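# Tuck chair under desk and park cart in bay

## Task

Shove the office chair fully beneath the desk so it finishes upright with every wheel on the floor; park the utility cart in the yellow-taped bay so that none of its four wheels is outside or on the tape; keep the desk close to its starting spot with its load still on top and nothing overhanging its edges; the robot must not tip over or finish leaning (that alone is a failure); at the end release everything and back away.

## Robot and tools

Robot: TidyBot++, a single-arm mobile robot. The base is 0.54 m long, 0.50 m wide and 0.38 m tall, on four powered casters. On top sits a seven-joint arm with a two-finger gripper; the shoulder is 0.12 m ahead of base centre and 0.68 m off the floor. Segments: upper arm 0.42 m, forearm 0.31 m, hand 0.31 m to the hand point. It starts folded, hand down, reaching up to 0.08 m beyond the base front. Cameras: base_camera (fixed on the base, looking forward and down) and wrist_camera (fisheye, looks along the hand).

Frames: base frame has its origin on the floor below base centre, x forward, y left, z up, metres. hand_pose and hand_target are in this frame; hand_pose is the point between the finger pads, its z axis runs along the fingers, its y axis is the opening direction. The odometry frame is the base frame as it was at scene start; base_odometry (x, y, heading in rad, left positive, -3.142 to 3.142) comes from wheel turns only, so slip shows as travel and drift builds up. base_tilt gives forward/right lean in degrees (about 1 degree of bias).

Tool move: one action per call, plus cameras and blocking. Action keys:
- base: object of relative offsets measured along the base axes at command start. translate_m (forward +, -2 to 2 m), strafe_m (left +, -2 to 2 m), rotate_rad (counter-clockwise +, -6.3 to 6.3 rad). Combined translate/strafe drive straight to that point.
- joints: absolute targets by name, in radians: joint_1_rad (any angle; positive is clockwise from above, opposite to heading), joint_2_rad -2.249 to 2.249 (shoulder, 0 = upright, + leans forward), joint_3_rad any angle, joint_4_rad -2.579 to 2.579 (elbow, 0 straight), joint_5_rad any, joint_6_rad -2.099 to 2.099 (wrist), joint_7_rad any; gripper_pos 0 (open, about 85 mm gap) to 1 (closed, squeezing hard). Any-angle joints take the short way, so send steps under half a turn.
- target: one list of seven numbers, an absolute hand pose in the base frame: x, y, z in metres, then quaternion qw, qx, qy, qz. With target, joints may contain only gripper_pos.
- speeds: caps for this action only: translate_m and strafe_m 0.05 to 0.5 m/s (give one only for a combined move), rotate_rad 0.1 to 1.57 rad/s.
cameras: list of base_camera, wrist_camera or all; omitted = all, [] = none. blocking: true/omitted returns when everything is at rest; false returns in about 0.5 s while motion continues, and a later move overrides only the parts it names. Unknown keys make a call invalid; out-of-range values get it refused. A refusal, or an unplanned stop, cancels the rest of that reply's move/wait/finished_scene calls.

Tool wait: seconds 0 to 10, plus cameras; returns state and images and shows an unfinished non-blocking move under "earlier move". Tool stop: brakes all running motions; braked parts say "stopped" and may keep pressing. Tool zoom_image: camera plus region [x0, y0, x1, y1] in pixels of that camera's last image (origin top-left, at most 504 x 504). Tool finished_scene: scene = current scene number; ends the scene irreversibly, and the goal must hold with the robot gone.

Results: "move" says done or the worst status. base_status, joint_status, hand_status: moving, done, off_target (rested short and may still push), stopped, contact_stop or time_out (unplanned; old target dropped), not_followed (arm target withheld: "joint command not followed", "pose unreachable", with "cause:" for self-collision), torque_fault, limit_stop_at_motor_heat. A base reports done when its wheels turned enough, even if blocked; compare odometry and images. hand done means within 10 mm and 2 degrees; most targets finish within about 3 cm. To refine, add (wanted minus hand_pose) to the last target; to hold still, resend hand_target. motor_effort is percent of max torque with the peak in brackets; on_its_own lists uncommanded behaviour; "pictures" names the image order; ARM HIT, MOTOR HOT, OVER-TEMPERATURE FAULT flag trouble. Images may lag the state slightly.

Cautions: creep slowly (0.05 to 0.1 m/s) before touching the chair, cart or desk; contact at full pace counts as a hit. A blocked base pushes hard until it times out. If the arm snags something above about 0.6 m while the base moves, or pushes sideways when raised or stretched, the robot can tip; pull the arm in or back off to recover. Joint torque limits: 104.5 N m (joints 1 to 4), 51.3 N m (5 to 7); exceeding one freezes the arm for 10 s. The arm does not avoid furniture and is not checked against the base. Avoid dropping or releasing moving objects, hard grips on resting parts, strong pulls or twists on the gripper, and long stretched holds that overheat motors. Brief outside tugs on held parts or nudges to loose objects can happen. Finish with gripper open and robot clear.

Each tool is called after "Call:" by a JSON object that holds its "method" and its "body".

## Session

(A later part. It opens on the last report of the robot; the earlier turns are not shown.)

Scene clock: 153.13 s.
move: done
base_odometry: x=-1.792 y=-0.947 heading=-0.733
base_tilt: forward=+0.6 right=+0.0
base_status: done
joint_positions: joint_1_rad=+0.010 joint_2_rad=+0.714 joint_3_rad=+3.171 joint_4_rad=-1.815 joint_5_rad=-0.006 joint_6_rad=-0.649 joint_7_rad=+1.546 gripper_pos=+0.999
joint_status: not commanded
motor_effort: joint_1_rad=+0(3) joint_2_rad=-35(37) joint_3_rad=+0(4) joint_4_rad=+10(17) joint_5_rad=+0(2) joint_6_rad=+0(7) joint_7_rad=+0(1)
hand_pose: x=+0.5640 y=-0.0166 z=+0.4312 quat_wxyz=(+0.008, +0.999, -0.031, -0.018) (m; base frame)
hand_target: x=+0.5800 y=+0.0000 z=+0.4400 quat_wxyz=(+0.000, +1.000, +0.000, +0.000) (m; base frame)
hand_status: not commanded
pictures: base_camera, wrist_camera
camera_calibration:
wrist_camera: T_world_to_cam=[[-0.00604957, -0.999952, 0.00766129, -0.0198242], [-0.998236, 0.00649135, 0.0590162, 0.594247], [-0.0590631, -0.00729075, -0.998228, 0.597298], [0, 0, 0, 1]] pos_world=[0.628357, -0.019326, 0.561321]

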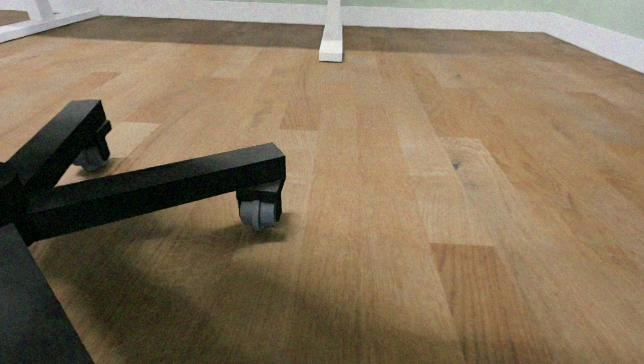

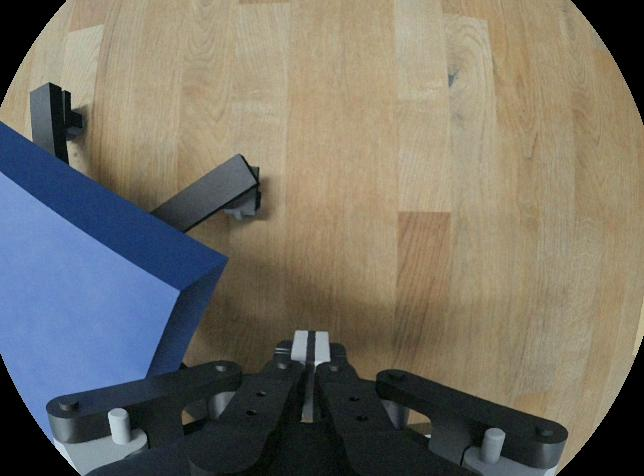

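Call:
{"method": "move", "body": {"base": {"strafe_m":0.2}, "speeds": {"strafe_m":0.06}}}

Scene clock: 158.70 s.
move: done
base_odometry: x=-1.658 y=-0.799 heading=-0.733
base_tilt: forward=+0.6 right=+0.0
base_status: done
joint_positions: joint_1_rad=+0.036 joint_2_rad=+0.680 joint_3_rad=+3.210 joint_4_rad=-1.790 joint_5_rad=-0.002 joint_6_rad=-0.649 joint_7_rad=+1.546 gripper_pos=+0.999
joint_status: not commanded
motor_effort: joint_1_rad=-8(14) joint_2_rad=-30(36) joint_3_rad=-9(13) joint_4_rad=+7(12) joint_5_rad=-4(7) joint_6_rad=-2(3) joint_7_rad=+1(2)
hand_pose: x=+0.5848 y=-0.0497 z=+0.4519 quat_wxyz=(+0.021, +0.998, -0.057, +0.012) (m; base frame)
hand_target: x=+0.5800 y=+0.0000 z=+0.4400 quat_wxyz=(+0.000, +1.000, +0.000, +0.000) (m; base frame)
hand_status: not commanded
pictures: base_camera, wrist_camera
camera_calibration:
wrist_camera: T_world_to_cam=[[-0.0596317, -0.997609, 0.0349235, -0.0338501], [-0.99822, 0.0596381, -0.000860522, 0.643749], [-0.0012243, -0.0349126, -0.99939, 0.584321], [0, 0, 0, 1]] pos_world=[0.6413, -0.051761, 0.5857]

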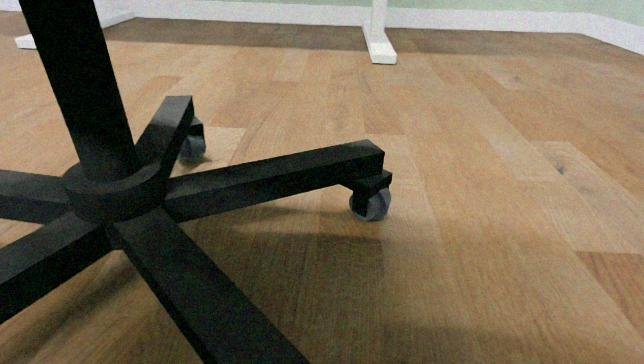

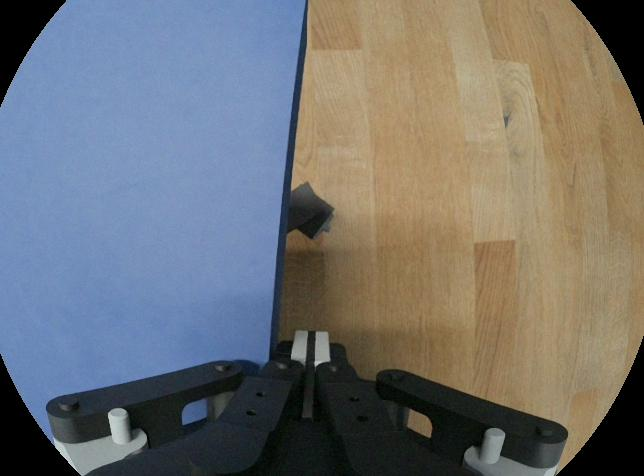

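Call:
{"method": "move", "body": {"base": {"strafe_m":0.24}, "speeds": {"strafe_m":0.06}, "cameras": ["wrist_camera"]}}

Call:
{"method": "move", "body": {"base": {"strafe_m":-0.2}, "speeds": {"strafe_m":0.2}, "cameras": ["wrist_camera"]}}

Call:
{"method": "move", "body": {"base": {"translate_m":-0.9}, "speeds": {"translate_m":0.3}, "cameras": ["base_camera"]}}

Call:
{"method": "move", "body": {"joints": {"joint_1_rad":0,"joint_2_rad":-0.4,"joint_3_rad":3.14,"joint_4_rad":-2.5,"joint_5_rad":0,"joint_6_rad":0.1,"joint_7_rad":1.57}}}

Scene clock: 171.77 s.
move: done
base_odometry: x=-1.498 y=-0.621 heading=-0.733
base_tilt: forward=+0.6 right=+0.0
base_status: done
joint_positions: joint_1_rad=+0.040 joint_2_rad=+0.683 joint_3_rad=+3.206 joint_4_rad=-1.786 joint_5_rad=+0.004 joint_6_rad=-0.649 joint_7_rad=+1.546 gripper_pos=+0.999
joint_status: not commanded
motor_effort: joint_1_rad=-5(16) joint_2_rad=-28(33) joint_3_rad=-5(15) joint_4_rad=+10(12) joint_5_rad=-3(8) joint_6_rad=+3(4) joint_7_rad=+1(1)
hand_pose: x=+0.5861 y=-0.0509 z=+0.4514 quat_wxyz=(+0.022, +0.998, -0.055, +0.012) (m; base frame)
hand_target: x=+0.5800 y=+0.0000 z=+0.4400 quat_wxyz=(+0.000, +1.000, +0.000, +0.000) (m; base frame)
hand_status: not commanded
pictures: wrist_camera
camera_calibration:
wrist_camera: T_world_to_cam=[[-0.0553239, -0.997801, 0.0365061, -0.0381655], [-0.998468, 0.0553073, -0.00146395, 0.645292], [-0.000558327, -0.0365312, -0.999332, 0.583233], [0, 0, 0, 1]] pos_world=[0.642518, -0.0524648, 0.585181]

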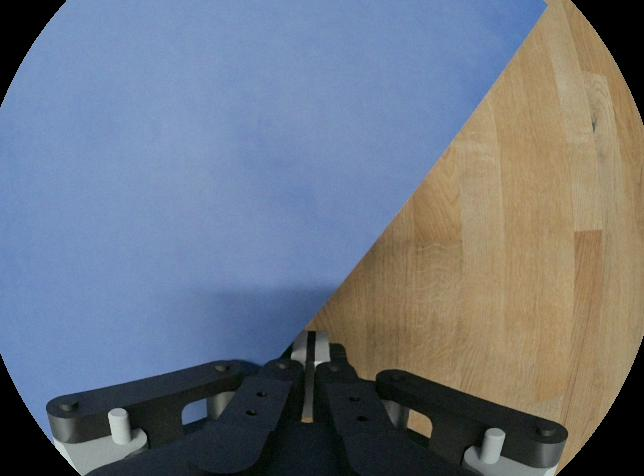

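Scene clock: 173.47 s.
move: done
base_odometry: x=-1.632 y=-0.769 heading=-0.734
base_tilt: forward=+0.6 right=+0.0
base_status: done
joint_positions: joint_1_rad=+0.000 joint_2_rad=+0.709 joint_3_rad=+3.162 joint_4_rad=-1.786 joint_5_rad=+0.001 joint_6_rad=-0.649 joint_7_rad=+1.546 gripper_pos=+0.999
joint_status: not commanded
motor_effort: joint_1_rad=+0(5) joint_2_rad=-36(37) joint_3_rad=+0(5) joint_4_rad=+11(12) joint_5_rad=+0(2) joint_6_rad=+1(3) joint_7_rad=+0(1)
hand_pose: x=+0.5818 y=-0.0094 z=+0.4388 quat_wxyz=(+0.007, +1.000, -0.020, -0.001) (m; base frame)
hand_target: x=+0.5800 y=+0.0000 z=+0.4400 quat_wxyz=(+0.000, +1.000, +0.000, +0.000) (m; base frame)
hand_status: not commanded
pictures: wrist_camera
camera_calibration:
wrist_camera: T_world_to_cam=[[0.0159144, -0.999851, 0.00671131, -0.0249842], [-0.999569, -0.0157436, 0.0247697, 0.627185], [-0.0246603, -0.00710261, -0.999671, 0.586645], [0, 0, 0, 1]] pos_world=[0.641779, -0.0109396, 0.571084]

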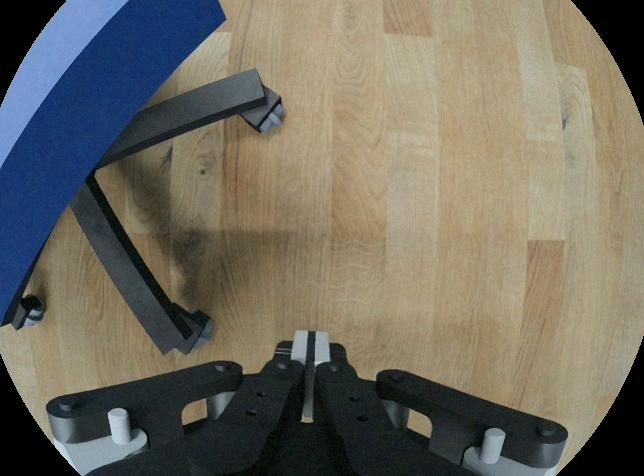

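Scene clock: 177.30 s.
move: done
base_odometry: x=-2.300 y=-0.166 heading=-0.734
base_tilt: forward=+0.6 right=+0.0
base_status: done
joint_positions: joint_1_rad=+0.000 joint_2_rad=+0.711 joint_3_rad=+3.162 joint_4_rad=-1.788 joint_5_rad=+0.001 joint_6_rad=-0.649 joint_7_rad=+1.546 gripper_pos=+0.999
joint_status: not commanded
motor_effort: joint_1_rad=+1(1) joint_2_rad=-36(38) joint_3_rad=+0(1) joint_4_rad=+10(13) joint_5_rad=+0(1) joint_6_rad=+1(2) joint_7_rad=+0(1)
hand_pose: x=+0.5803 y=-0.0094 z=+0.4375 quat_wxyz=(+0.007, +1.000, -0.020, -0.003) (m; base frame)
hand_target: x=+0.5800 y=+0.0000 z=+0.4400 quat_wxyz=(+0.000, +1.000, +0.000, +0.000) (m; base frame)
hand_status: not commanded
pictures: base_camera

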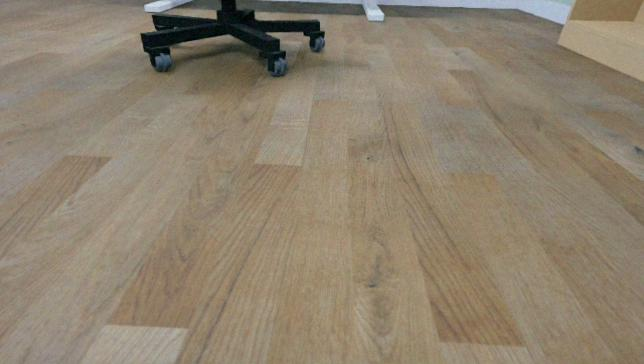

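Scene clock: 180.00 s.
move: done
base_odometry: x=-2.300 y=-0.166 heading=-0.734
base_tilt: forward=+0.6 right=+0.0
base_status: not commanded
joint_positions: joint_1_rad=+0.000 joint_2_rad=-0.389 joint_3_rad=+3.162 joint_4_rad=-2.484 joint_5_rad=+0.001 joint_6_rad=+0.026 joint_7_rad=+1.546 gripper_pos=+0.999
joint_status: all done
motor_effort: joint_1_rad=+0(2) joint_2_rad=-6(38) joint_3_rad=+0(2) joint_4_rad=+19(21) joint_5_rad=+0(1) joint_6_rad=+8(9) joint_7_rad=+0(1)
hand_pose: x=+0.5052 y=-0.0065 z=+0.7650 quat_wxyz=(-0.005, +0.859, -0.020, +0.511) (m; base frame)
hand_target: x=+0.5096 y=+0.0020 z=+0.7811 quat_wxyz=(+0.000, +0.841, +0.000, +0.540) (m; base frame)
hand_status: not commanded
pictures: base_camera, wrist_camera
camera_calibration:
wrist_camera: T_world_to_cam=[[0.00289193, -0.999849, 0.0171576, -0.0244149], [-0.497651, -0.0163211, -0.867224, 0.971285], [0.867373, -0.00603051, -0.497623, 0.0761423], [0, 0, 0, 1]] pos_world=[0.417387, -0.00809961, 0.880631]

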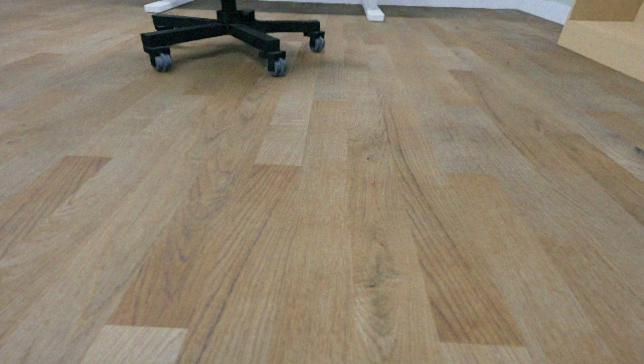

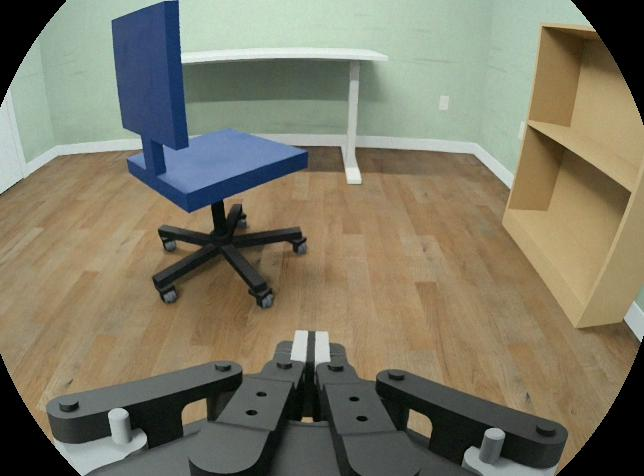

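Call:
{"method": "move", "body": {"base": {"translate_m":0.6,"strafe_m":0.14}, "speeds": {"translate_m":0.3}, "cameras": []}}

Call:
{"method": "move", "body": {"target": [0.73,0,0.44,0,1,0,0]}}

Scene clock: 189.30 s.
move: done
base_odometry: x=-1.761 y=-0.464 heading=-0.734
base_tilt: forward=+0.6 right=+0.0
base_status: done
joint_positions: joint_1_rad=+0.000 joint_2_rad=-0.395 joint_3_rad=+3.160 joint_4_rad=-2.489 joint_5_rad=+0.001 joint_6_rad=+0.031 joint_7_rad=+1.546 gripper_pos=+0.999
joint_status: not commanded
motor_effort: joint_1_rad=+0(1) joint_2_rad=-5(7) joint_3_rad=+1(2) joint_4_rad=+19(22) joint_5_rad=+0(1) joint_6_rad=+8(10) joint_7_rad=+1(1)
hand_pose: x=+0.5039 y=-0.0059 z=+0.7663 quat_wxyz=(-0.005, +0.858, -0.019, +0.514) (m; base frame)
hand_target: x=+0.5096 y=+0.0020 z=+0.7811 quat_wxyz=(+0.000, +0.841, +0.000, +0.540) (m; base frame)
hand_status: not commanded
pictures: none
No camera images: "cameras" was empty.

Scene clock: 192.23 s.
move: off_target
base_odometry: x=-1.761 y=-0.464 heading=-0.734
base_tilt: forward=+0.7 right=-0.1
base_status: not commanded
joint_positions: joint_1_rad=+0.000 joint_2_rad=+0.979 joint_3_rad=+3.160 joint_4_rad=-1.209 joint_5_rad=-0.005 joint_6_rad=-0.927 joint_7_rad=+1.546 gripper_pos=+0.999
joint_status: not commanded
motor_effort: joint_1_rad=+0(1) joint_2_rad=-47(49) joint_3_rad=+0(2) joint_4_rad=+14(21) joint_5_rad=+0(1) joint_6_rad=+0(10) joint_7_rad=+0(1)
hand_pose: x=+0.7329 y=-0.0079 z=+0.4231 quat_wxyz=(+0.006, +1.000, -0.019, +0.013) (m; base frame)
hand_target: x=+0.7300 y=+0.0000 z=+0.4400 quat_wxyz=(+0.000, +1.000, +0.000, +0.000) (m; base frame)
hand_status: off_target (0.019 m and 2.7 deg from the pose sent, 0.397 m and 61.9 deg at the start)
pictures: base_camera, wrist_camera
camera_calibration:
wrist_camera: T_world_to_cam=[[0.0179687, -0.999826, 0.00505099, -0.0265537], [-0.99983, -0.0179889, -0.00398119, 0.790964], [0.00407136, -0.00497859, -0.999979, 0.553744], [0, 0, 0, 1]] pos_world=[0.789053, -0.00956364, 0.557016]

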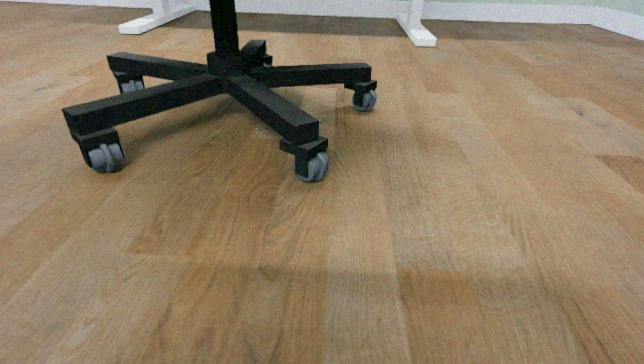

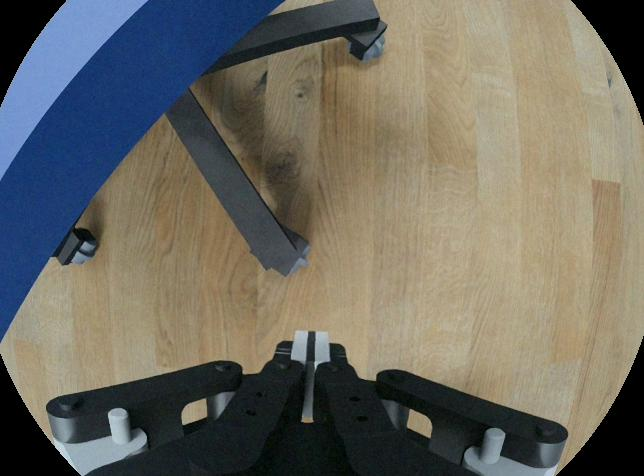

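Call:
{"method": "move", "body": {"base": {"translate_m":0.4,"strafe_m":-0.02}, "speeds": {"translate_m":0.07}}}

Scene clock: 200.03 s.
move: done
base_odometry: x=-1.477 y=-0.747 heading=-0.734
base_tilt: forward=+0.6 right=+0.0
base_status: done
joint_positions: joint_1_rad=+0.019 joint_2_rad=+0.974 joint_3_rad=+3.195 joint_4_rad=-1.202 joint_5_rad=-0.007 joint_6_rad=-0.981 joint_7_rad=+1.547 gripper_pos=+0.999
joint_status: not commanded
motor_effort: joint_1_rad=-2(14) joint_2_rad=-44(48) joint_3_rad=-2(10) joint_4_rad=+13(19) joint_5_rad=+0(7) joint_6_rad=+1(7) joint_7_rad=+1(1)
hand_pose: x=+0.7203 y=-0.0379 z=+0.4283 quat_wxyz=(+0.019, +0.999, -0.039, -0.007) (m; base frame)
hand_target: x=+0.7300 y=+0.0000 z=+0.4400 quat_wxyz=(+0.000, +1.000, +0.000, +0.000) (m; base frame)
hand_status: not commanded
pictures: base_camera, wrist_camera
camera_calibration:
wrist_camera: T_world_to_cam=[[-0.0217874, -0.999277, 0.0311579, -0.0389001], [-0.999036, 0.0229494, 0.037434, 0.761092], [-0.038122, -0.0303122, -0.998813, 0.587743], [0, 0, 0, 1]] pos_world=[0.781917, -0.0385228, 0.559767]

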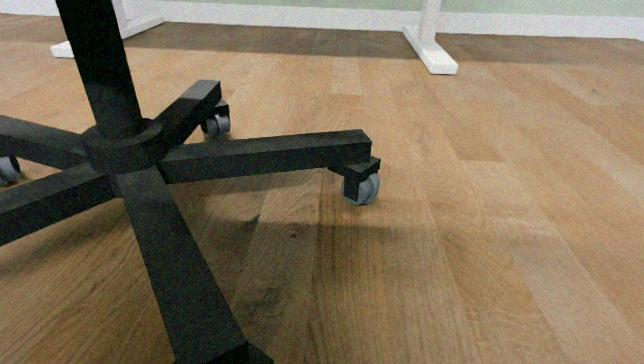

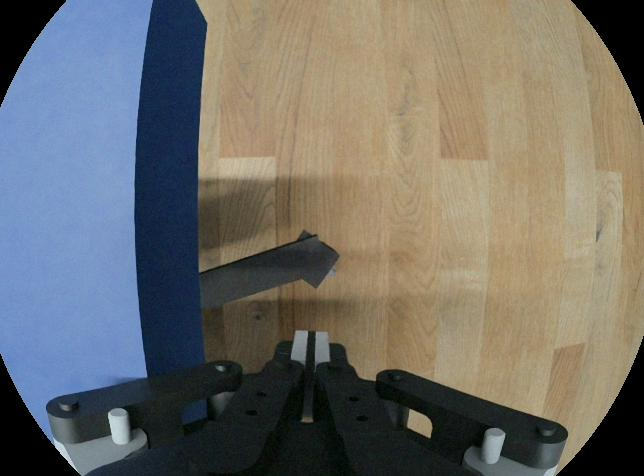

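Call:
{"method": "move", "body": {"base": {"translate_m":-0.6,"strafe_m":-0.04}, "speeds": {"translate_m":0.2}, "cameras": []}}

Call:
{"method": "move", "body": {"joints": {"joint_1_rad":0,"joint_2_rad":-0.4,"joint_3_rad":3.14,"joint_4_rad":-2.5,"joint_5_rad":0,"joint_6_rad":0.3,"joint_7_rad":1.57}, "base": {"strafe_m":0.335}}}

Scene clock: 209.50 s.
move: done
base_odometry: x=-1.949 y=-0.375 heading=-0.734
base_tilt: forward=+0.7 right=+0.0
base_status: done
joint_positions: joint_1_rad=+0.010 joint_2_rad=+0.975 joint_3_rad=+3.187 joint_4_rad=-1.194 joint_5_rad=-0.007 joint_6_rad=-0.981 joint_7_rad=+1.547 gripper_pos=+0.999
joint_status: not commanded
motor_effort: joint_1_rad=+1(4) joint_2_rad=-46(47) joint_3_rad=+1(3) joint_4_rad=+14(16) joint_5_rad=+1(1) joint_6_rad=+1(2) joint_7_rad=+0(1)
hand_pose: x=+0.7242 y=-0.0281 z=+0.4293 quat_wxyz=(+0.016, +0.999, -0.032, -0.004) (m; base frame)
hand_target: x=+0.7300 y=+0.0000 z=+0.4400 quat_wxyz=(+0.000, +1.000, +0.000, +0.000) (m; base frame)
hand_status: not commanded
pictures: none
No camera images: "cameras" was empty.

Scene clock: 212.47 s.
move: done
base_odometry: x=-1.725 y=-0.126 heading=-0.733
base_tilt: forward=+0.7 right=+0.0
base_status: done
joint_positions: joint_1_rad=-0.009 joint_2_rad=-0.389 joint_3_rad=+3.160 joint_4_rad=-2.485 joint_5_rad=-0.007 joint_6_rad=+0.226 joint_7_rad=+1.547 gripper_pos=+0.999
joint_status: all done
motor_effort: joint_1_rad=+1(6) joint_2_rad=-5(49) joint_3_rad=+1(3) joint_4_rad=+20(21) joint_5_rad=+0(2) joint_6_rad=+9(10) joint_7_rad=+0(2)
hand_pose: x=+0.5291 y=-0.0031 z=+0.8219 quat_wxyz=(-0.009, +0.804, -0.018, +0.594) (m; base frame)
hand_target: x=+0.5296 y=+0.0020 z=+0.8399 quat_wxyz=(+0.000, +0.783, +0.000, +0.622) (m; base frame)
hand_status: not commanded
pictures: base_camera, wrist_camera
camera_calibration:
wrist_camera: T_world_to_cam=[[0.00526626, -0.999869, 0.0153136, -0.02185], [-0.315991, -0.016193, -0.948624, 1.00336], [0.948748, 0.000156763, -0.316035, -0.108536], [0, 0, 0, 1]] pos_world=[0.420142, -0.00558266, 0.917848]

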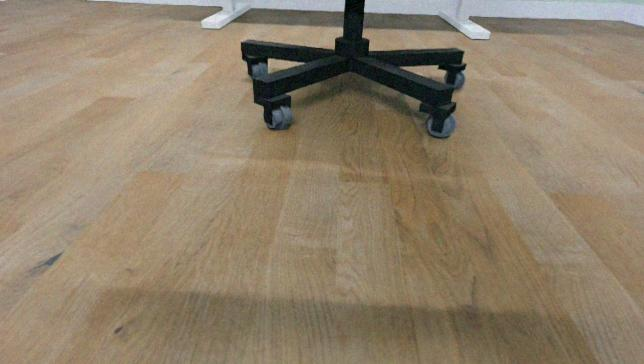

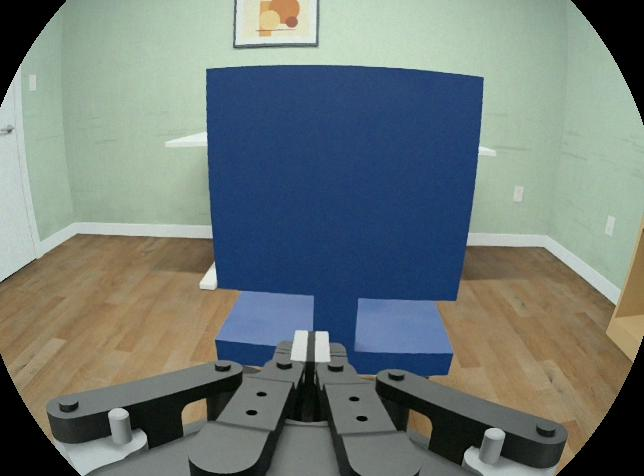

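Call:
{"method": "move", "body": {"joints": {"joint_1_rad":3.14,"joint_2_rad":-0.32,"joint_3_rad":3.14,"joint_4_rad":-2.5,"joint_5_rad":0,"joint_6_rad":-0.8,"joint_7_rad":1.57}, "base": {"strafe_m":-0.03}, "cameras": []}}

Call:
{"method": "move", "body": {"base": {"translate_m":0.5}, "speeds": {"translate_m":0.3}, "cameras": ["base_camera"]}}

Call:
{"method": "move", "body": {"base": {"translate_m":0.8}, "speeds": {"translate_m":0.07}, "cameras": ["base_camera"]}}

Scene clock: 220.10 s.
move: done
base_odometry: x=-1.745 y=-0.148 heading=-0.733
base_tilt: forward=+0.6 right=+0.0
base_status: done
joint_positions: joint_1_rad=-3.120 joint_2_rad=-0.334 joint_3_rad=+3.154 joint_4_rad=-2.485 joint_5_rad=-0.007 joint_6_rad=-0.725 joint_7_rad=+1.547 gripper_pos=+0.999
joint_status: all done
motor_effort: joint_1_rad=+0(2) joint_2_rad=-4(7) joint_3_rad=+1(2) joint_4_rad=+16(21) joint_5_rad=+0(2) joint_6_rad=+3(11) joint_7_rad=+0(2)
hand_pose: x=-0.0878 y=+0.0039 z=+0.6065 quat_wxyz=(-0.132, +0.031, +0.991, -0.004) (m; base frame)
hand_target: x=-0.0565 y=-0.0019 z=+0.5941 quat_wxyz=(-0.081, -0.001, +0.997, +0.000) (m; base frame)
hand_status: not commanded
pictures: none
No camera images: "cameras" was empty.

Scene clock: 222.60 s.
move: done
base_odometry: x=-1.373 y=-0.483 heading=-0.733
base_tilt: forward=+0.6 right=+0.0
base_status: done
joint_positions: joint_1_rad=-3.120 joint_2_rad=-0.323 joint_3_rad=+3.154 joint_4_rad=-2.491 joint_5_rad=-0.007 joint_6_rad=-0.734 joint_7_rad=+1.547 gripper_pos=+0.999
joint_status: not commanded
motor_effort: joint_1_rad=+0(1) joint_2_rad=-4(6) joint_3_rad=+1(2) joint_4_rad=+16(18) joint_5_rad=+0(1) joint_6_rad=+3(4) joint_7_rad=+0(1)
hand_pose: x=-0.0815 y=+0.0036 z=+0.6018 quat_wxyz=(-0.120, +0.031, +0.992, -0.004) (m; base frame)
hand_target: x=-0.0565 y=-0.0019 z=+0.5941 quat_wxyz=(-0.081, -0.001, +0.997, +0.000) (m; base frame)
hand_status: not commanded
pictures: base_camera

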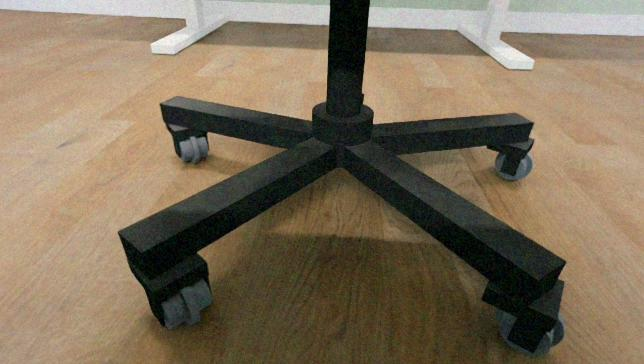

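Scene clock: 234.53 s.
move: done
base_odometry: x=-0.779 y=-1.018 heading=-0.733
base_tilt: forward=+0.7 right=-0.1
base_status: done
joint_positions: joint_1_rad=-3.121 joint_2_rad=-0.321 joint_3_rad=+3.154 joint_4_rad=-2.491 joint_5_rad=-0.007 joint_6_rad=-0.735 joint_7_rad=+1.547 gripper_pos=+0.999
joint_status: not commanded
motor_effort: joint_1_rad=+0(1) joint_2_rad=-4(6) joint_3_rad=+0(2) joint_4_rad=+16(17) joint_5_rad=+0(1) joint_6_rad=+3(4) joint_7_rad=-1(1)
hand_pose: x=-0.0808 y=+0.0034 z=+0.6012 quat_wxyz=(-0.118, +0.031, +0.993, -0.004) (m; base frame)
hand_target: x=-0.0565 y=-0.0019 z=+0.5941 quat_wxyz=(-0.081, -0.001, +0.997, +0.000) (m; base frame)
hand_status: not commanded
pictures: base_camera

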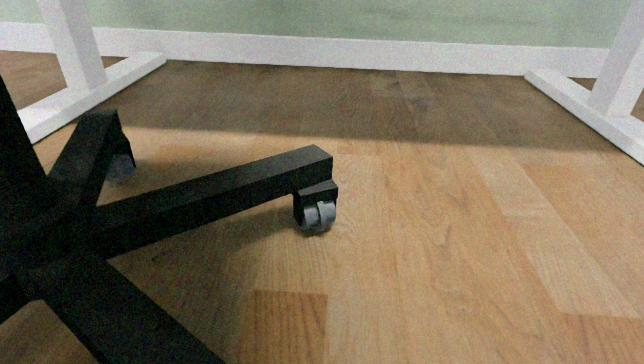

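Call:
{"method": "move", "body": {"base": {"translate_m":-0.7}, "speeds": {"translate_m":0.2}, "cameras": []}}

Call:
{"method": "move", "body": {"joints": {"joint_1_rad":0,"joint_2_rad":-0.4,"joint_3_rad":3.14,"joint_4_rad":-2.5,"joint_5_rad":0,"joint_6_rad":0.2,"joint_7_rad":1.57}}}

Scene clock: 241.33 s.
move: done
base_odometry: x=-1.299 y=-0.549 heading=-0.733
base_tilt: forward=+0.7 right=+0.0
base_status: done
joint_positions: joint_1_rad=-3.121 joint_2_rad=-0.318 joint_3_rad=+3.154 joint_4_rad=-2.493 joint_5_rad=-0.007 joint_6_rad=-0.737 joint_7_rad=+1.547 gripper_pos=+0.999
joint_status: not commanded
motor_effort: joint_1_rad=+0(1) joint_2_rad=-3(6) joint_3_rad=+1(1) joint_4_rad=+15(18) joint_5_rad=+0(1) joint_6_rad=+3(4) joint_7_rad=+0(1)
hand_pose: x=-0.0794 y=+0.0034 z=+0.6000 quat_wxyz=(-0.115, +0.031, +0.993, -0.004) (m; base frame)
hand_target: x=-0.0565 y=-0.0019 z=+0.5941 quat_wxyz=(-0.081, -0.001, +0.997, +0.000) (m; base frame)
hand_status: not commanded
pictures: none
No camera images: "cameras" was empty.

Scene clock: 245.27 s.
move: done
base_odometry: x=-1.299 y=-0.549 heading=-0.733
base_tilt: forward=+0.7 right=-0.1
base_status: not commanded
joint_positions: joint_1_rad=-0.023 joint_2_rad=-0.383 joint_3_rad=+3.154 joint_4_rad=-2.493 joint_5_rad=-0.007 joint_6_rad=+0.126 joint_7_rad=+1.547 gripper_pos=+0.999
joint_status: all done
motor_effort: joint_1_rad=+0(2) joint_2_rad=-5(7) joint_3_rad=+1(2) joint_4_rad=+20(21) joint_5_rad=+0(1) joint_6_rad=+9(10) joint_7_rad=+1(1)
hand_pose: x=+0.5167 y=+0.0051 z=+0.7858 quat_wxyz=(-0.013, +0.837, -0.010, +0.547) (m; base frame)
hand_target: x=+0.5211 y=+0.0020 z=+0.8100 quat_wxyz=(+0.000, +0.813, +0.000, +0.582) (m; base frame)
hand_status: not commanded
pictures: base_camera, wrist_camera
camera_calibration:
wrist_camera: T_world_to_cam=[[0.0270819, -0.999511, 0.0156178, -0.0244816], [-0.421455, -0.0255837, -0.906488, 0.986872], [0.906445, 0.0179672, -0.421942, -0.00322548], [0, 0, 0, 1]] pos_world=[0.419509, 0.000836175, 0.893609]

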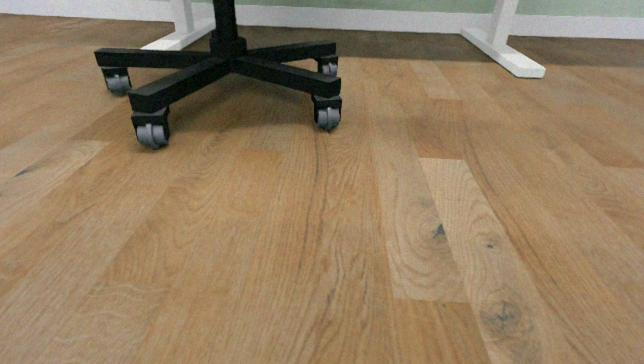

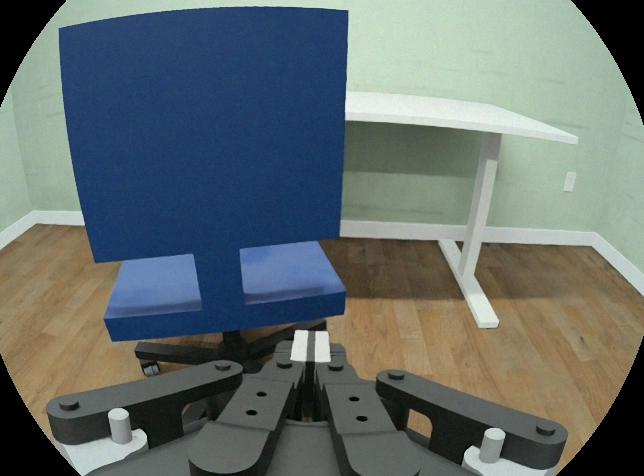

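Call:
{"method": "move", "body": {"joints": {"joint_1_rad":3.14,"joint_2_rad":-0.32,"joint_3_rad":3.14,"joint_4_rad":-2.5,"joint_5_rad":0,"joint_6_rad":-0.8,"joint_7_rad":1.57}, "cameras": []}}

Call:
{"method": "move", "body": {"base": {"translate_m":0.38,"strafe_m":0.42,"rotate_rad":-0.2}, "speeds": {"translate_m":0.2}, "cameras": ["base_camera"]}}

Call:
{"method": "move", "body": {"base": {"translate_m":0.45}, "speeds": {"translate_m":0.07}, "cameras": ["base_camera"]}}

Scene clock: 256.97 s.
move: done
base_odometry: x=-1.299 y=-0.549 heading=-0.733
base_tilt: forward=+0.6 right=+0.0
base_status: not commanded
joint_positions: joint_1_rad=-3.120 joint_2_rad=-0.334 joint_3_rad=+3.154 joint_4_rad=-2.493 joint_5_rad=-0.007 joint_6_rad=-0.725 joint_7_rad=+1.547 gripper_pos=+0.999
joint_status: all done
motor_effort: joint_1_rad=+0(2) joint_2_rad=-3(6) joint_3_rad=+1(2) joint_4_rad=+15(21) joint_5_rad=+0(1) joint_6_rad=+3(10) joint_7_rad=+0(2)
hand_pose: x=-0.0842 y=+0.0037 z=+0.6040 quat_wxyz=(-0.128, +0.031, +0.991, -0.004) (m; base frame)
hand_target: x=-0.0565 y=-0.0019 z=+0.5941 quat_wxyz=(-0.081, -0.001, +0.997, +0.000) (m; base frame)
hand_status: not commanded
pictures: none
No camera images: "cameras" was empty.

Scene clock: 260.60 s.
move: done
base_odometry: x=-0.735 y=-0.491 heading=-0.933
base_tilt: forward=+0.6 right=+0.0
base_status: done
joint_positions: joint_1_rad=-3.122 joint_2_rad=-0.329 joint_3_rad=+3.154 joint_4_rad=-2.493 joint_5_rad=-0.007 joint_6_rad=-0.730 joint_7_rad=+1.547 gripper_pos=+0.999
joint_status: not commanded
motor_effort: joint_1_rad=+0(1) joint_2_rad=-3(5) joint_3_rad=+1(2) joint_4_rad=+16(17) joint_5_rad=-1(1) joint_6_rad=+2(4) joint_7_rad=+0(1)
hand_pose: x=-0.0823 y=+0.0033 z=+0.6026 quat_wxyz=(-0.123, +0.030, +0.992, -0.004) (m; base frame)
hand_target: x=-0.0565 y=-0.0019 z=+0.5941 quat_wxyz=(-0.081, -0.001, +0.997, +0.000) (m; base frame)
hand_status: not commanded
pictures: base_camera

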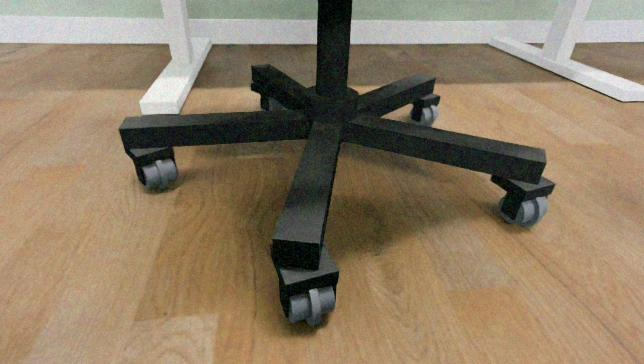

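Scene clock: 267.53 s.
move: done
base_odometry: x=-0.468 y=-0.853 heading=-0.934
base_tilt: forward=+0.6 right=+0.0
base_status: done
joint_positions: joint_1_rad=-3.122 joint_2_rad=-0.324 joint_3_rad=+3.154 joint_4_rad=-2.493 joint_5_rad=-0.007 joint_6_rad=-0.733 joint_7_rad=+1.547 gripper_pos=+0.999
joint_status: not commanded
motor_effort: joint_1_rad=+1(1) joint_2_rad=-4(7) joint_3_rad=+1(2) joint_4_rad=+15(18) joint_5_rad=+0(1) joint_6_rad=+2(4) joint_7_rad=+0(1)
hand_pose: x=-0.0807 y=+0.0032 z=+0.6012 quat_wxyz=(-0.119, +0.030, +0.992, -0.004) (m; base frame)
hand_target: x=-0.0565 y=-0.0019 z=+0.5941 quat_wxyz=(-0.081, -0.001, +0.997, +0.000) (m; base frame)
hand_status: not commanded
pictures: base_camera

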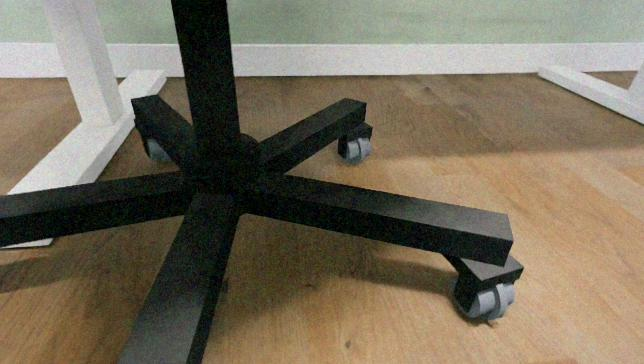

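Call:
{"method": "move", "body": {"base": {"translate_m":-0.3}, "speeds": {"translate_m":0.2}, "cameras": ["base_camera"]}}

Call:
{"method": "move", "body": {"base": {"strafe_m":0.8}, "speeds": {"strafe_m":0.3}, "cameras": ["base_camera"]}}

Scene clock: 275.43 s.
move: done
base_odometry: x=-0.646 y=-0.612 heading=-0.933
base_tilt: forward=+0.6 right=+0.0
base_status: done
joint_positions: joint_1_rad=-3.122 joint_2_rad=-0.320 joint_3_rad=+3.154 joint_4_rad=-2.494 joint_5_rad=-0.007 joint_6_rad=-0.735 joint_7_rad=+1.547 gripper_pos=+0.999
joint_status: not commanded
motor_effort: joint_1_rad=+0(1) joint_2_rad=-3(5) joint_3_rad=+1(2) joint_4_rad=+16(17) joint_5_rad=+0(1) joint_6_rad=+3(4) joint_7_rad=+0(1)
hand_pose: x=-0.0795 y=+0.0032 z=+0.6002 quat_wxyz=(-0.116, +0.030, +0.993, -0.004) (m; base frame)
hand_target: x=-0.0565 y=-0.0019 z=+0.5941 quat_wxyz=(-0.081, -0.001, +0.997, +0.000) (m; base frame)
hand_status: not commanded
pictures: base_camera

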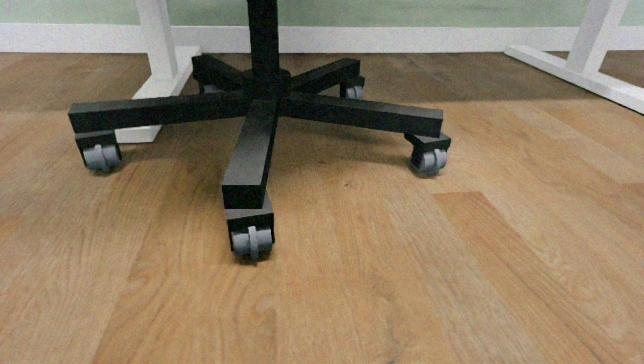

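Scene clock: 278.97 s.
move: done
base_odometry: x=-0.004 y=-0.135 heading=-0.932
base_tilt: forward=+0.6 right=-0.1
base_status: done
joint_positions: joint_1_rad=-3.122 joint_2_rad=-0.320 joint_3_rad=+3.154 joint_4_rad=-2.494 joint_5_rad=-0.007 joint_6_rad=-0.735 joint_7_rad=+1.547 gripper_pos=+0.999
joint_status: not commanded
motor_effort: joint_1_rad=+0(1) joint_2_rad=-3(5) joint_3_rad=+1(2) joint_4_rad=+17(17) joint_5_rad=+1(1) joint_6_rad=+4(4) joint_7_rad=+0(1)
hand_pose: x=-0.0795 y=+0.0031 z=+0.6002 quat_wxyz=(-0.116, +0.030, +0.993, -0.004) (m; base frame)
hand_target: x=-0.0565 y=-0.0019 z=+0.5941 quat_wxyz=(-0.081, -0.001, +0.997, +0.000) (m; base frame)
hand_status: not commanded
pictures: base_camera

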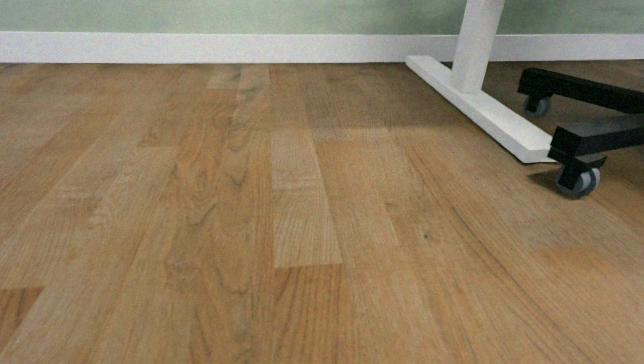

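Call:
{"method": "move", "body": {"base": {"translate_m":0.5}, "speeds": {"translate_m":0.2}, "cameras": ["base_camera"]}}

Call:
{"method": "move", "body": {"base": {"strafe_m":-0.28}, "speeds": {"strafe_m":0.06}}}

Scene clock: 286.07 s.
move: done
base_odometry: x=+0.294 y=-0.537 heading=-0.932
base_tilt: forward=+0.6 right=+0.0
base_status: done
joint_positions: joint_1_rad=-3.122 joint_2_rad=-0.321 joint_3_rad=+3.154 joint_4_rad=-2.494 joint_5_rad=-0.007 joint_6_rad=-0.736 joint_7_rad=+1.547 gripper_pos=+0.999
joint_status: not commanded
motor_effort: joint_1_rad=+1(1) joint_2_rad=-4(6) joint_3_rad=+1(1) joint_4_rad=+15(18) joint_5_rad=+0(1) joint_6_rad=+2(4) joint_7_rad=+0(1)
hand_pose: x=-0.0790 y=+0.0031 z=+0.6000 quat_wxyz=(-0.116, +0.030, +0.993, -0.004) (m; base frame)
hand_target: x=-0.0565 y=-0.0019 z=+0.5941 quat_wxyz=(-0.081, -0.001, +0.997, +0.000) (m; base frame)
hand_status: not commanded
pictures: base_camera

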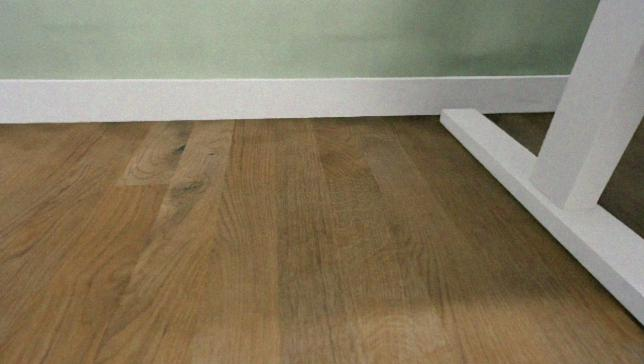

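Scene clock: 291.23 s.
move: done
base_odometry: x=+0.070 y=-0.704 heading=-0.932
base_tilt: forward=+0.6 right=+0.0
base_status: done
joint_positions: joint_1_rad=-3.122 joint_2_rad=-0.321 joint_3_rad=+3.153 joint_4_rad=-2.494 joint_5_rad=-0.007 joint_6_rad=-0.737 joint_7_rad=+1.547 gripper_pos=+0.999
joint_status: not commanded
motor_effort: joint_1_rad=+1(1) joint_2_rad=-3(5) joint_3_rad=+1(2) joint_4_rad=+15(17) joint_5_rad=+0(1) joint_6_rad=+2(4) joint_7_rad=+1(1)
hand_pose: x=-0.0789 y=+0.0030 z=+0.6000 quat_wxyz=(-0.115, +0.030, +0.993, -0.004) (m; base frame)
hand_target: x=-0.0565 y=-0.0019 z=+0.5941 quat_wxyz=(-0.081, -0.001, +0.997, +0.000) (m; base frame)
hand_status: not commanded
pictures: base_camera, wrist_camera
camera_calibration:
wrist_camera: T_world_to_cam=[[0.00206769, 0.999958, -0.00892821, -0.000806668], [0.978166, -0.00387791, -0.20779, 0.258507], [-0.207816, -0.00830363, -0.978133, 0.70417], [0, 0, 0, 1]] pos_world=[-0.106523, 0.00765627, 0.74248]

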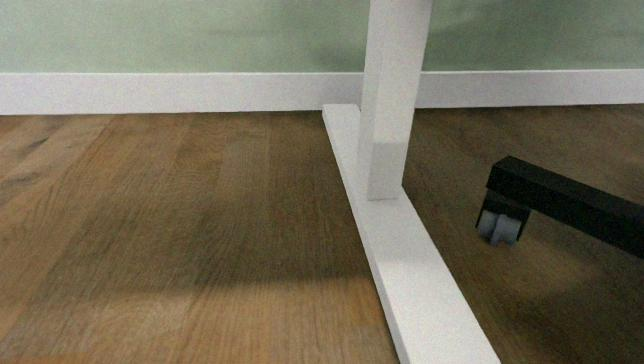

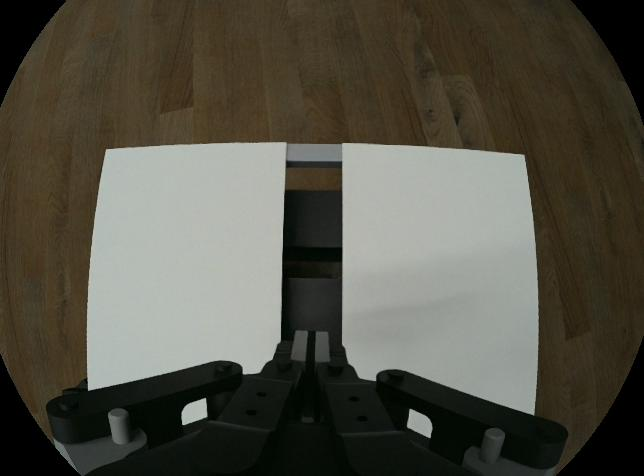

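Call:
{"method": "move", "body": {"base": {"translate_m":-0.85}, "speeds": {"translate_m":0.25}, "cameras": []}}

Call:
{"method": "move", "body": {"base": {"strafe_m":-0.6}, "joints": {"joint_1_rad":0,"joint_2_rad":-0.4,"joint_3_rad":3.14,"joint_4_rad":-2.5,"joint_5_rad":0,"joint_6_rad":0.2,"joint_7_rad":1.57}}}

Scene clock: 297.03 s.
move: done
base_odometry: x=-0.437 y=-0.021 heading=-0.932
base_tilt: forward=+0.6 right=+0.0
base_status: done
joint_positions: joint_1_rad=-3.122 joint_2_rad=-0.319 joint_3_rad=+3.153 joint_4_rad=-2.494 joint_5_rad=-0.007 joint_6_rad=-0.737 joint_7_rad=+1.547 gripper_pos=+0.999
joint_status: not commanded
motor_effort: joint_1_rad=+0(1) joint_2_rad=-3(6) joint_3_rad=+1(2) joint_4_rad=+16(18) joint_5_rad=+0(1) joint_6_rad=+3(4) joint_7_rad=+0(1)
hand_pose: x=-0.0786 y=+0.0030 z=+0.5995 quat_wxyz=(-0.114, +0.030, +0.993, -0.004) (m; base frame)
hand_target: x=-0.0565 y=-0.0019 z=+0.5941 quat_wxyz=(-0.081, -0.001, +0.997, +0.000) (m; base frame)
hand_status: not commanded
pictures: none
No camera images: "cameras" was empty.

Scene clock: 300.97 s.
move: done
base_odometry: x=-0.919 y=-0.379 heading=-0.933
base_tilt: forward=+0.6 right=+0.0
base_status: done
joint_positions: joint_1_rad=-0.023 joint_2_rad=-0.383 joint_3_rad=+3.151 joint_4_rad=-2.494 joint_5_rad=-0.007 joint_6_rad=+0.126 joint_7_rad=+1.547 gripper_pos=+0.999
joint_status: all done
motor_effort: joint_1_rad=+0(2) joint_2_rad=-6(7) joint_3_rad=+1(2) joint_4_rad=+21(21) joint_5_rad=+0(1) joint_6_rad=+9(10) joint_7_rad=+0(2)
hand_pose: x=+0.5163 y=+0.0062 z=+0.7850 quat_wxyz=(-0.013, +0.837, -0.008, +0.546) (m; base frame)
hand_target: x=+0.5211 y=+0.0020 z=+0.8100 quat_wxyz=(+0.000, +0.813, +0.000, +0.582) (m; base frame)
hand_status: not commanded
pictures: base_camera, wrist_camera
camera_calibration:
wrist_camera: T_world_to_cam=[[0.0296219, -0.999423, 0.0165926, -0.025434], [-0.422781, -0.0275693, -0.905812, 0.986086], [0.905748, 0.0198168, -0.423354, -0.00171246], [0, 0, 0, 1]] pos_world=[0.419203, 0.00180023, 0.892905]

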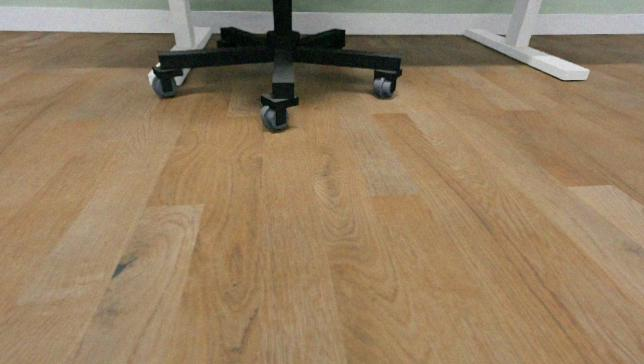

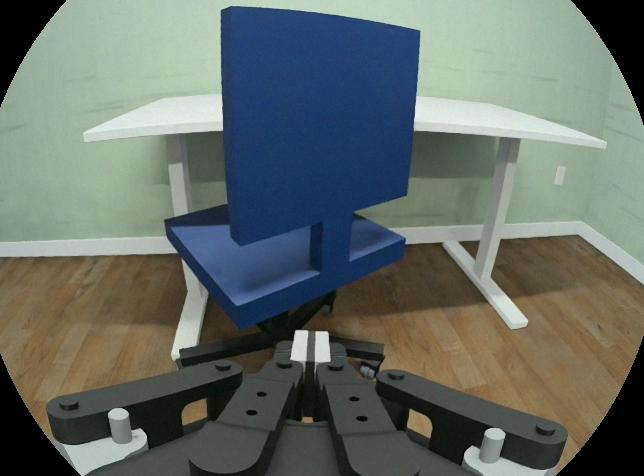

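Call:
{"method": "move", "body": {"base": {"translate_m":0.44,"strafe_m":-0.54,"rotate_rad":0.656}, "speeds": {"translate_m":0.2}, "joints": {"gripper_pos":0}, "cameras": []}}

Call:
{"method": "move", "body": {"target": [0.53,0,0.55,0,0.7071,0,0.7071]}}

Scene clock: 321.57 s.
move: done
base_odometry: x=-1.091 y=-1.054 heading=-0.276
base_tilt: forward=+0.6 right=+0.0
base_status: done
joint_positions: joint_1_rad=-0.020 joint_2_rad=-0.388 joint_3_rad=+3.150 joint_4_rad=-2.494 joint_5_rad=-0.007 joint_6_rad=+0.129 joint_7_rad=+1.547 gripper_pos=+0.000
joint_status: all done
motor_effort: joint_1_rad=+0(1) joint_2_rad=-5(6) joint_3_rad=+1(2) joint_4_rad=+20(21) joint_5_rad=+1(1) joint_6_rad=+9(10) joint_7_rad=+0(1)
hand_pose: x=+0.5162 y=+0.0055 z=+0.7882 quat_wxyz=(-0.013, +0.835, -0.009, +0.550) (m; base frame)
hand_target: x=+0.5211 y=+0.0020 z=+0.8100 quat_wxyz=(+0.000, +0.813, +0.000, +0.582) (m; base frame)
hand_status: not commanded
pictures: none
No camera images: "cameras" was empty.

Scene clock: 325.13 s.
move: off_target
base_odometry: x=-1.091 y=-1.054 heading=-0.276
base_tilt: forward=+0.7 right=+0.0
base_status: not commanded
joint_positions: joint_1_rad=-0.020 joint_2_rad=+1.784 joint_3_rad=+3.150 joint_4_rad=-2.546 joint_5_rad=-0.005 joint_6_rad=+2.016 joint_7_rad=+1.547 gripper_pos=+0.000
joint_status: not commanded
motor_effort: joint_1_rad=+0(1) joint_2_rad=-26(33) joint_3_rad=+0(2) joint_4_rad=-11(21) joint_5_rad=+0(1) joint_6_rad=+7(10) joint_7_rad=+0(1)
hand_pose: x=+0.4679 y=+0.0040 z=+0.2648 quat_wxyz=(-0.003, +0.916, +0.000, +0.402) (m; base frame)
hand_target: x=+0.4721 y=-0.0021 z=+0.2838 quat_wxyz=(+0.002, +0.907, -0.002, +0.420) (m; base frame)
hand_status: off_target (0.292 m and 42.6 deg from the pose sent, 0.239 m and 23.3 deg at the start; a joint's target at an end of its range on 90 of 90 steps)
pictures: base_camera, wrist_camera
camera_calibration:
wrist_camera: T_world_to_cam=[[0.0461212, -0.998446, 0.0312802, -0.0292081], [-0.691474, -0.0545087, -0.720342, 0.571084], [0.720927, 0.0115936, -0.692914, -0.0201667], [0, 0, 0, 1]] pos_world=[0.410776, 0.00220015, 0.398316]

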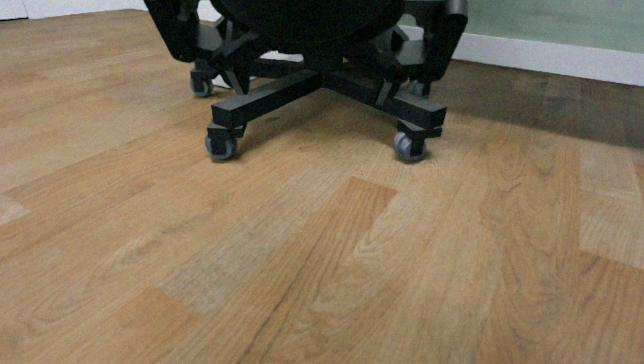

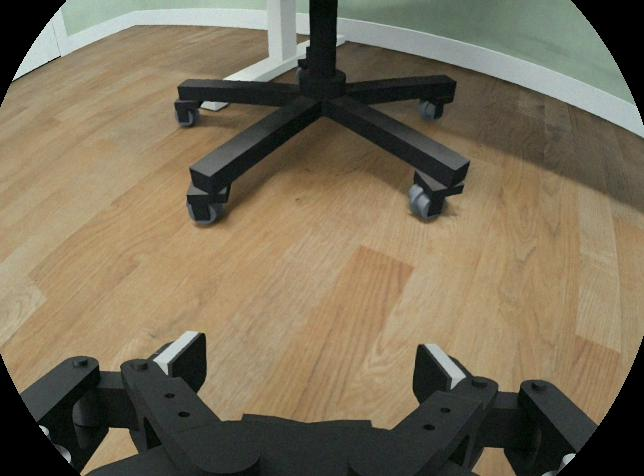

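Call:
{"method": "move", "body": {"base": {"translate_m":-0.28}, "cameras": []}}

Call:
{"method": "move", "body": {"joints": {"joint_1_rad":0.02,"joint_2_rad":1.13,"joint_3_rad":3.14,"joint_4_rad":-2.05,"joint_5_rad":0,"joint_6_rad":1.64,"joint_7_rad":1.57}}}

Scene clock: 331.40 s.
move: done
base_odometry: x=-1.360 y=-0.977 heading=-0.276
base_tilt: forward=+0.6 right=+0.0
base_status: done
joint_positions: joint_1_rad=-0.019 joint_2_rad=+1.791 joint_3_rad=+3.150 joint_4_rad=-2.552 joint_5_rad=-0.005 joint_6_rad=+2.021 joint_7_rad=+1.547 gripper_pos=+0.000
joint_status: not commanded
motor_effort: joint_1_rad=+0(1) joint_2_rad=-26(28) joint_3_rad=+0(2) joint_4_rad=-12(13) joint_5_rad=+0(1) joint_6_rad=+8(8) joint_7_rad=+1(1)
hand_pose: x=+0.4639 y=+0.0038 z=+0.2638 quat_wxyz=(-0.003, +0.917, +0.000, +0.398) (m; base frame)
hand_target: x=+0.4721 y=-0.0021 z=+0.2838 quat_wxyz=(+0.002, +0.907, -0.002, +0.420) (m; base frame)
hand_status: not commanded
pictures: none
No camera images: "cameras" was empty.

Scene clock: 333.57 s.
move: done
base_odometry: x=-1.360 y=-0.977 heading=-0.276
base_tilt: forward=+0.6 right=+0.0
base_status: not commanded
joint_positions: joint_1_rad=-0.004 joint_2_rad=+1.153 joint_3_rad=+3.150 joint_4_rad=-2.077 joint_5_rad=-0.005 joint_6_rad=+1.714 joint_7_rad=+1.547 gripper_pos=+0.000
joint_status: all done
motor_effort: joint_1_rad=+0(2) joint_2_rad=-40(40) joint_3_rad=-1(2) joint_4_rad=+5(12) joint_5_rad=+0(1) joint_6_rad=+9(11) joint_7_rad=+0(1)
hand_pose: x=+0.7866 y=-0.0010 z=+0.5562 quat_wxyz=(-0.004, +0.688, -0.007, +0.726) (m; base frame)
hand_target: x=+0.7985 y=-0.0116 z=+0.5568 quat_wxyz=(+0.006, +0.696, -0.008, +0.718) (m; base frame)
hand_status: not commanded
pictures: base_camera, wrist_camera
camera_calibration:
wrist_camera: T_world_to_cam=[[0.000663458, -0.999201, 0.0399685, -0.0270613], [0.0318067, -0.0399272, -0.998696, 0.587001], [0.999494, 0.00193386, 0.0317548, -0.670165], [0, 0, 0, 1]] pos_world=[0.651173, -0.00230634, 0.608598]

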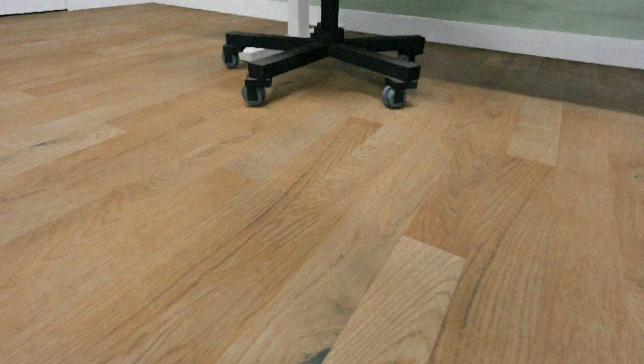

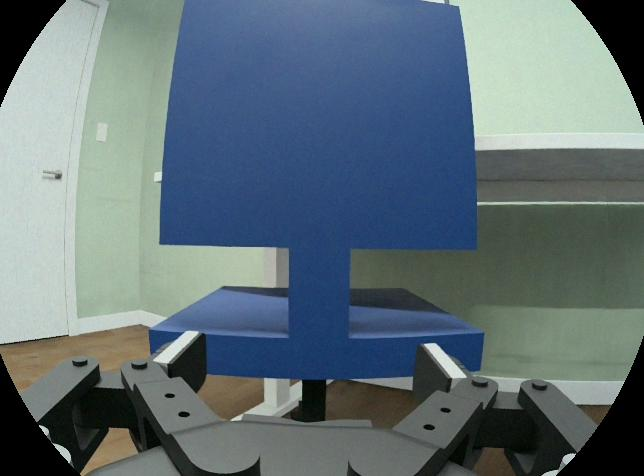

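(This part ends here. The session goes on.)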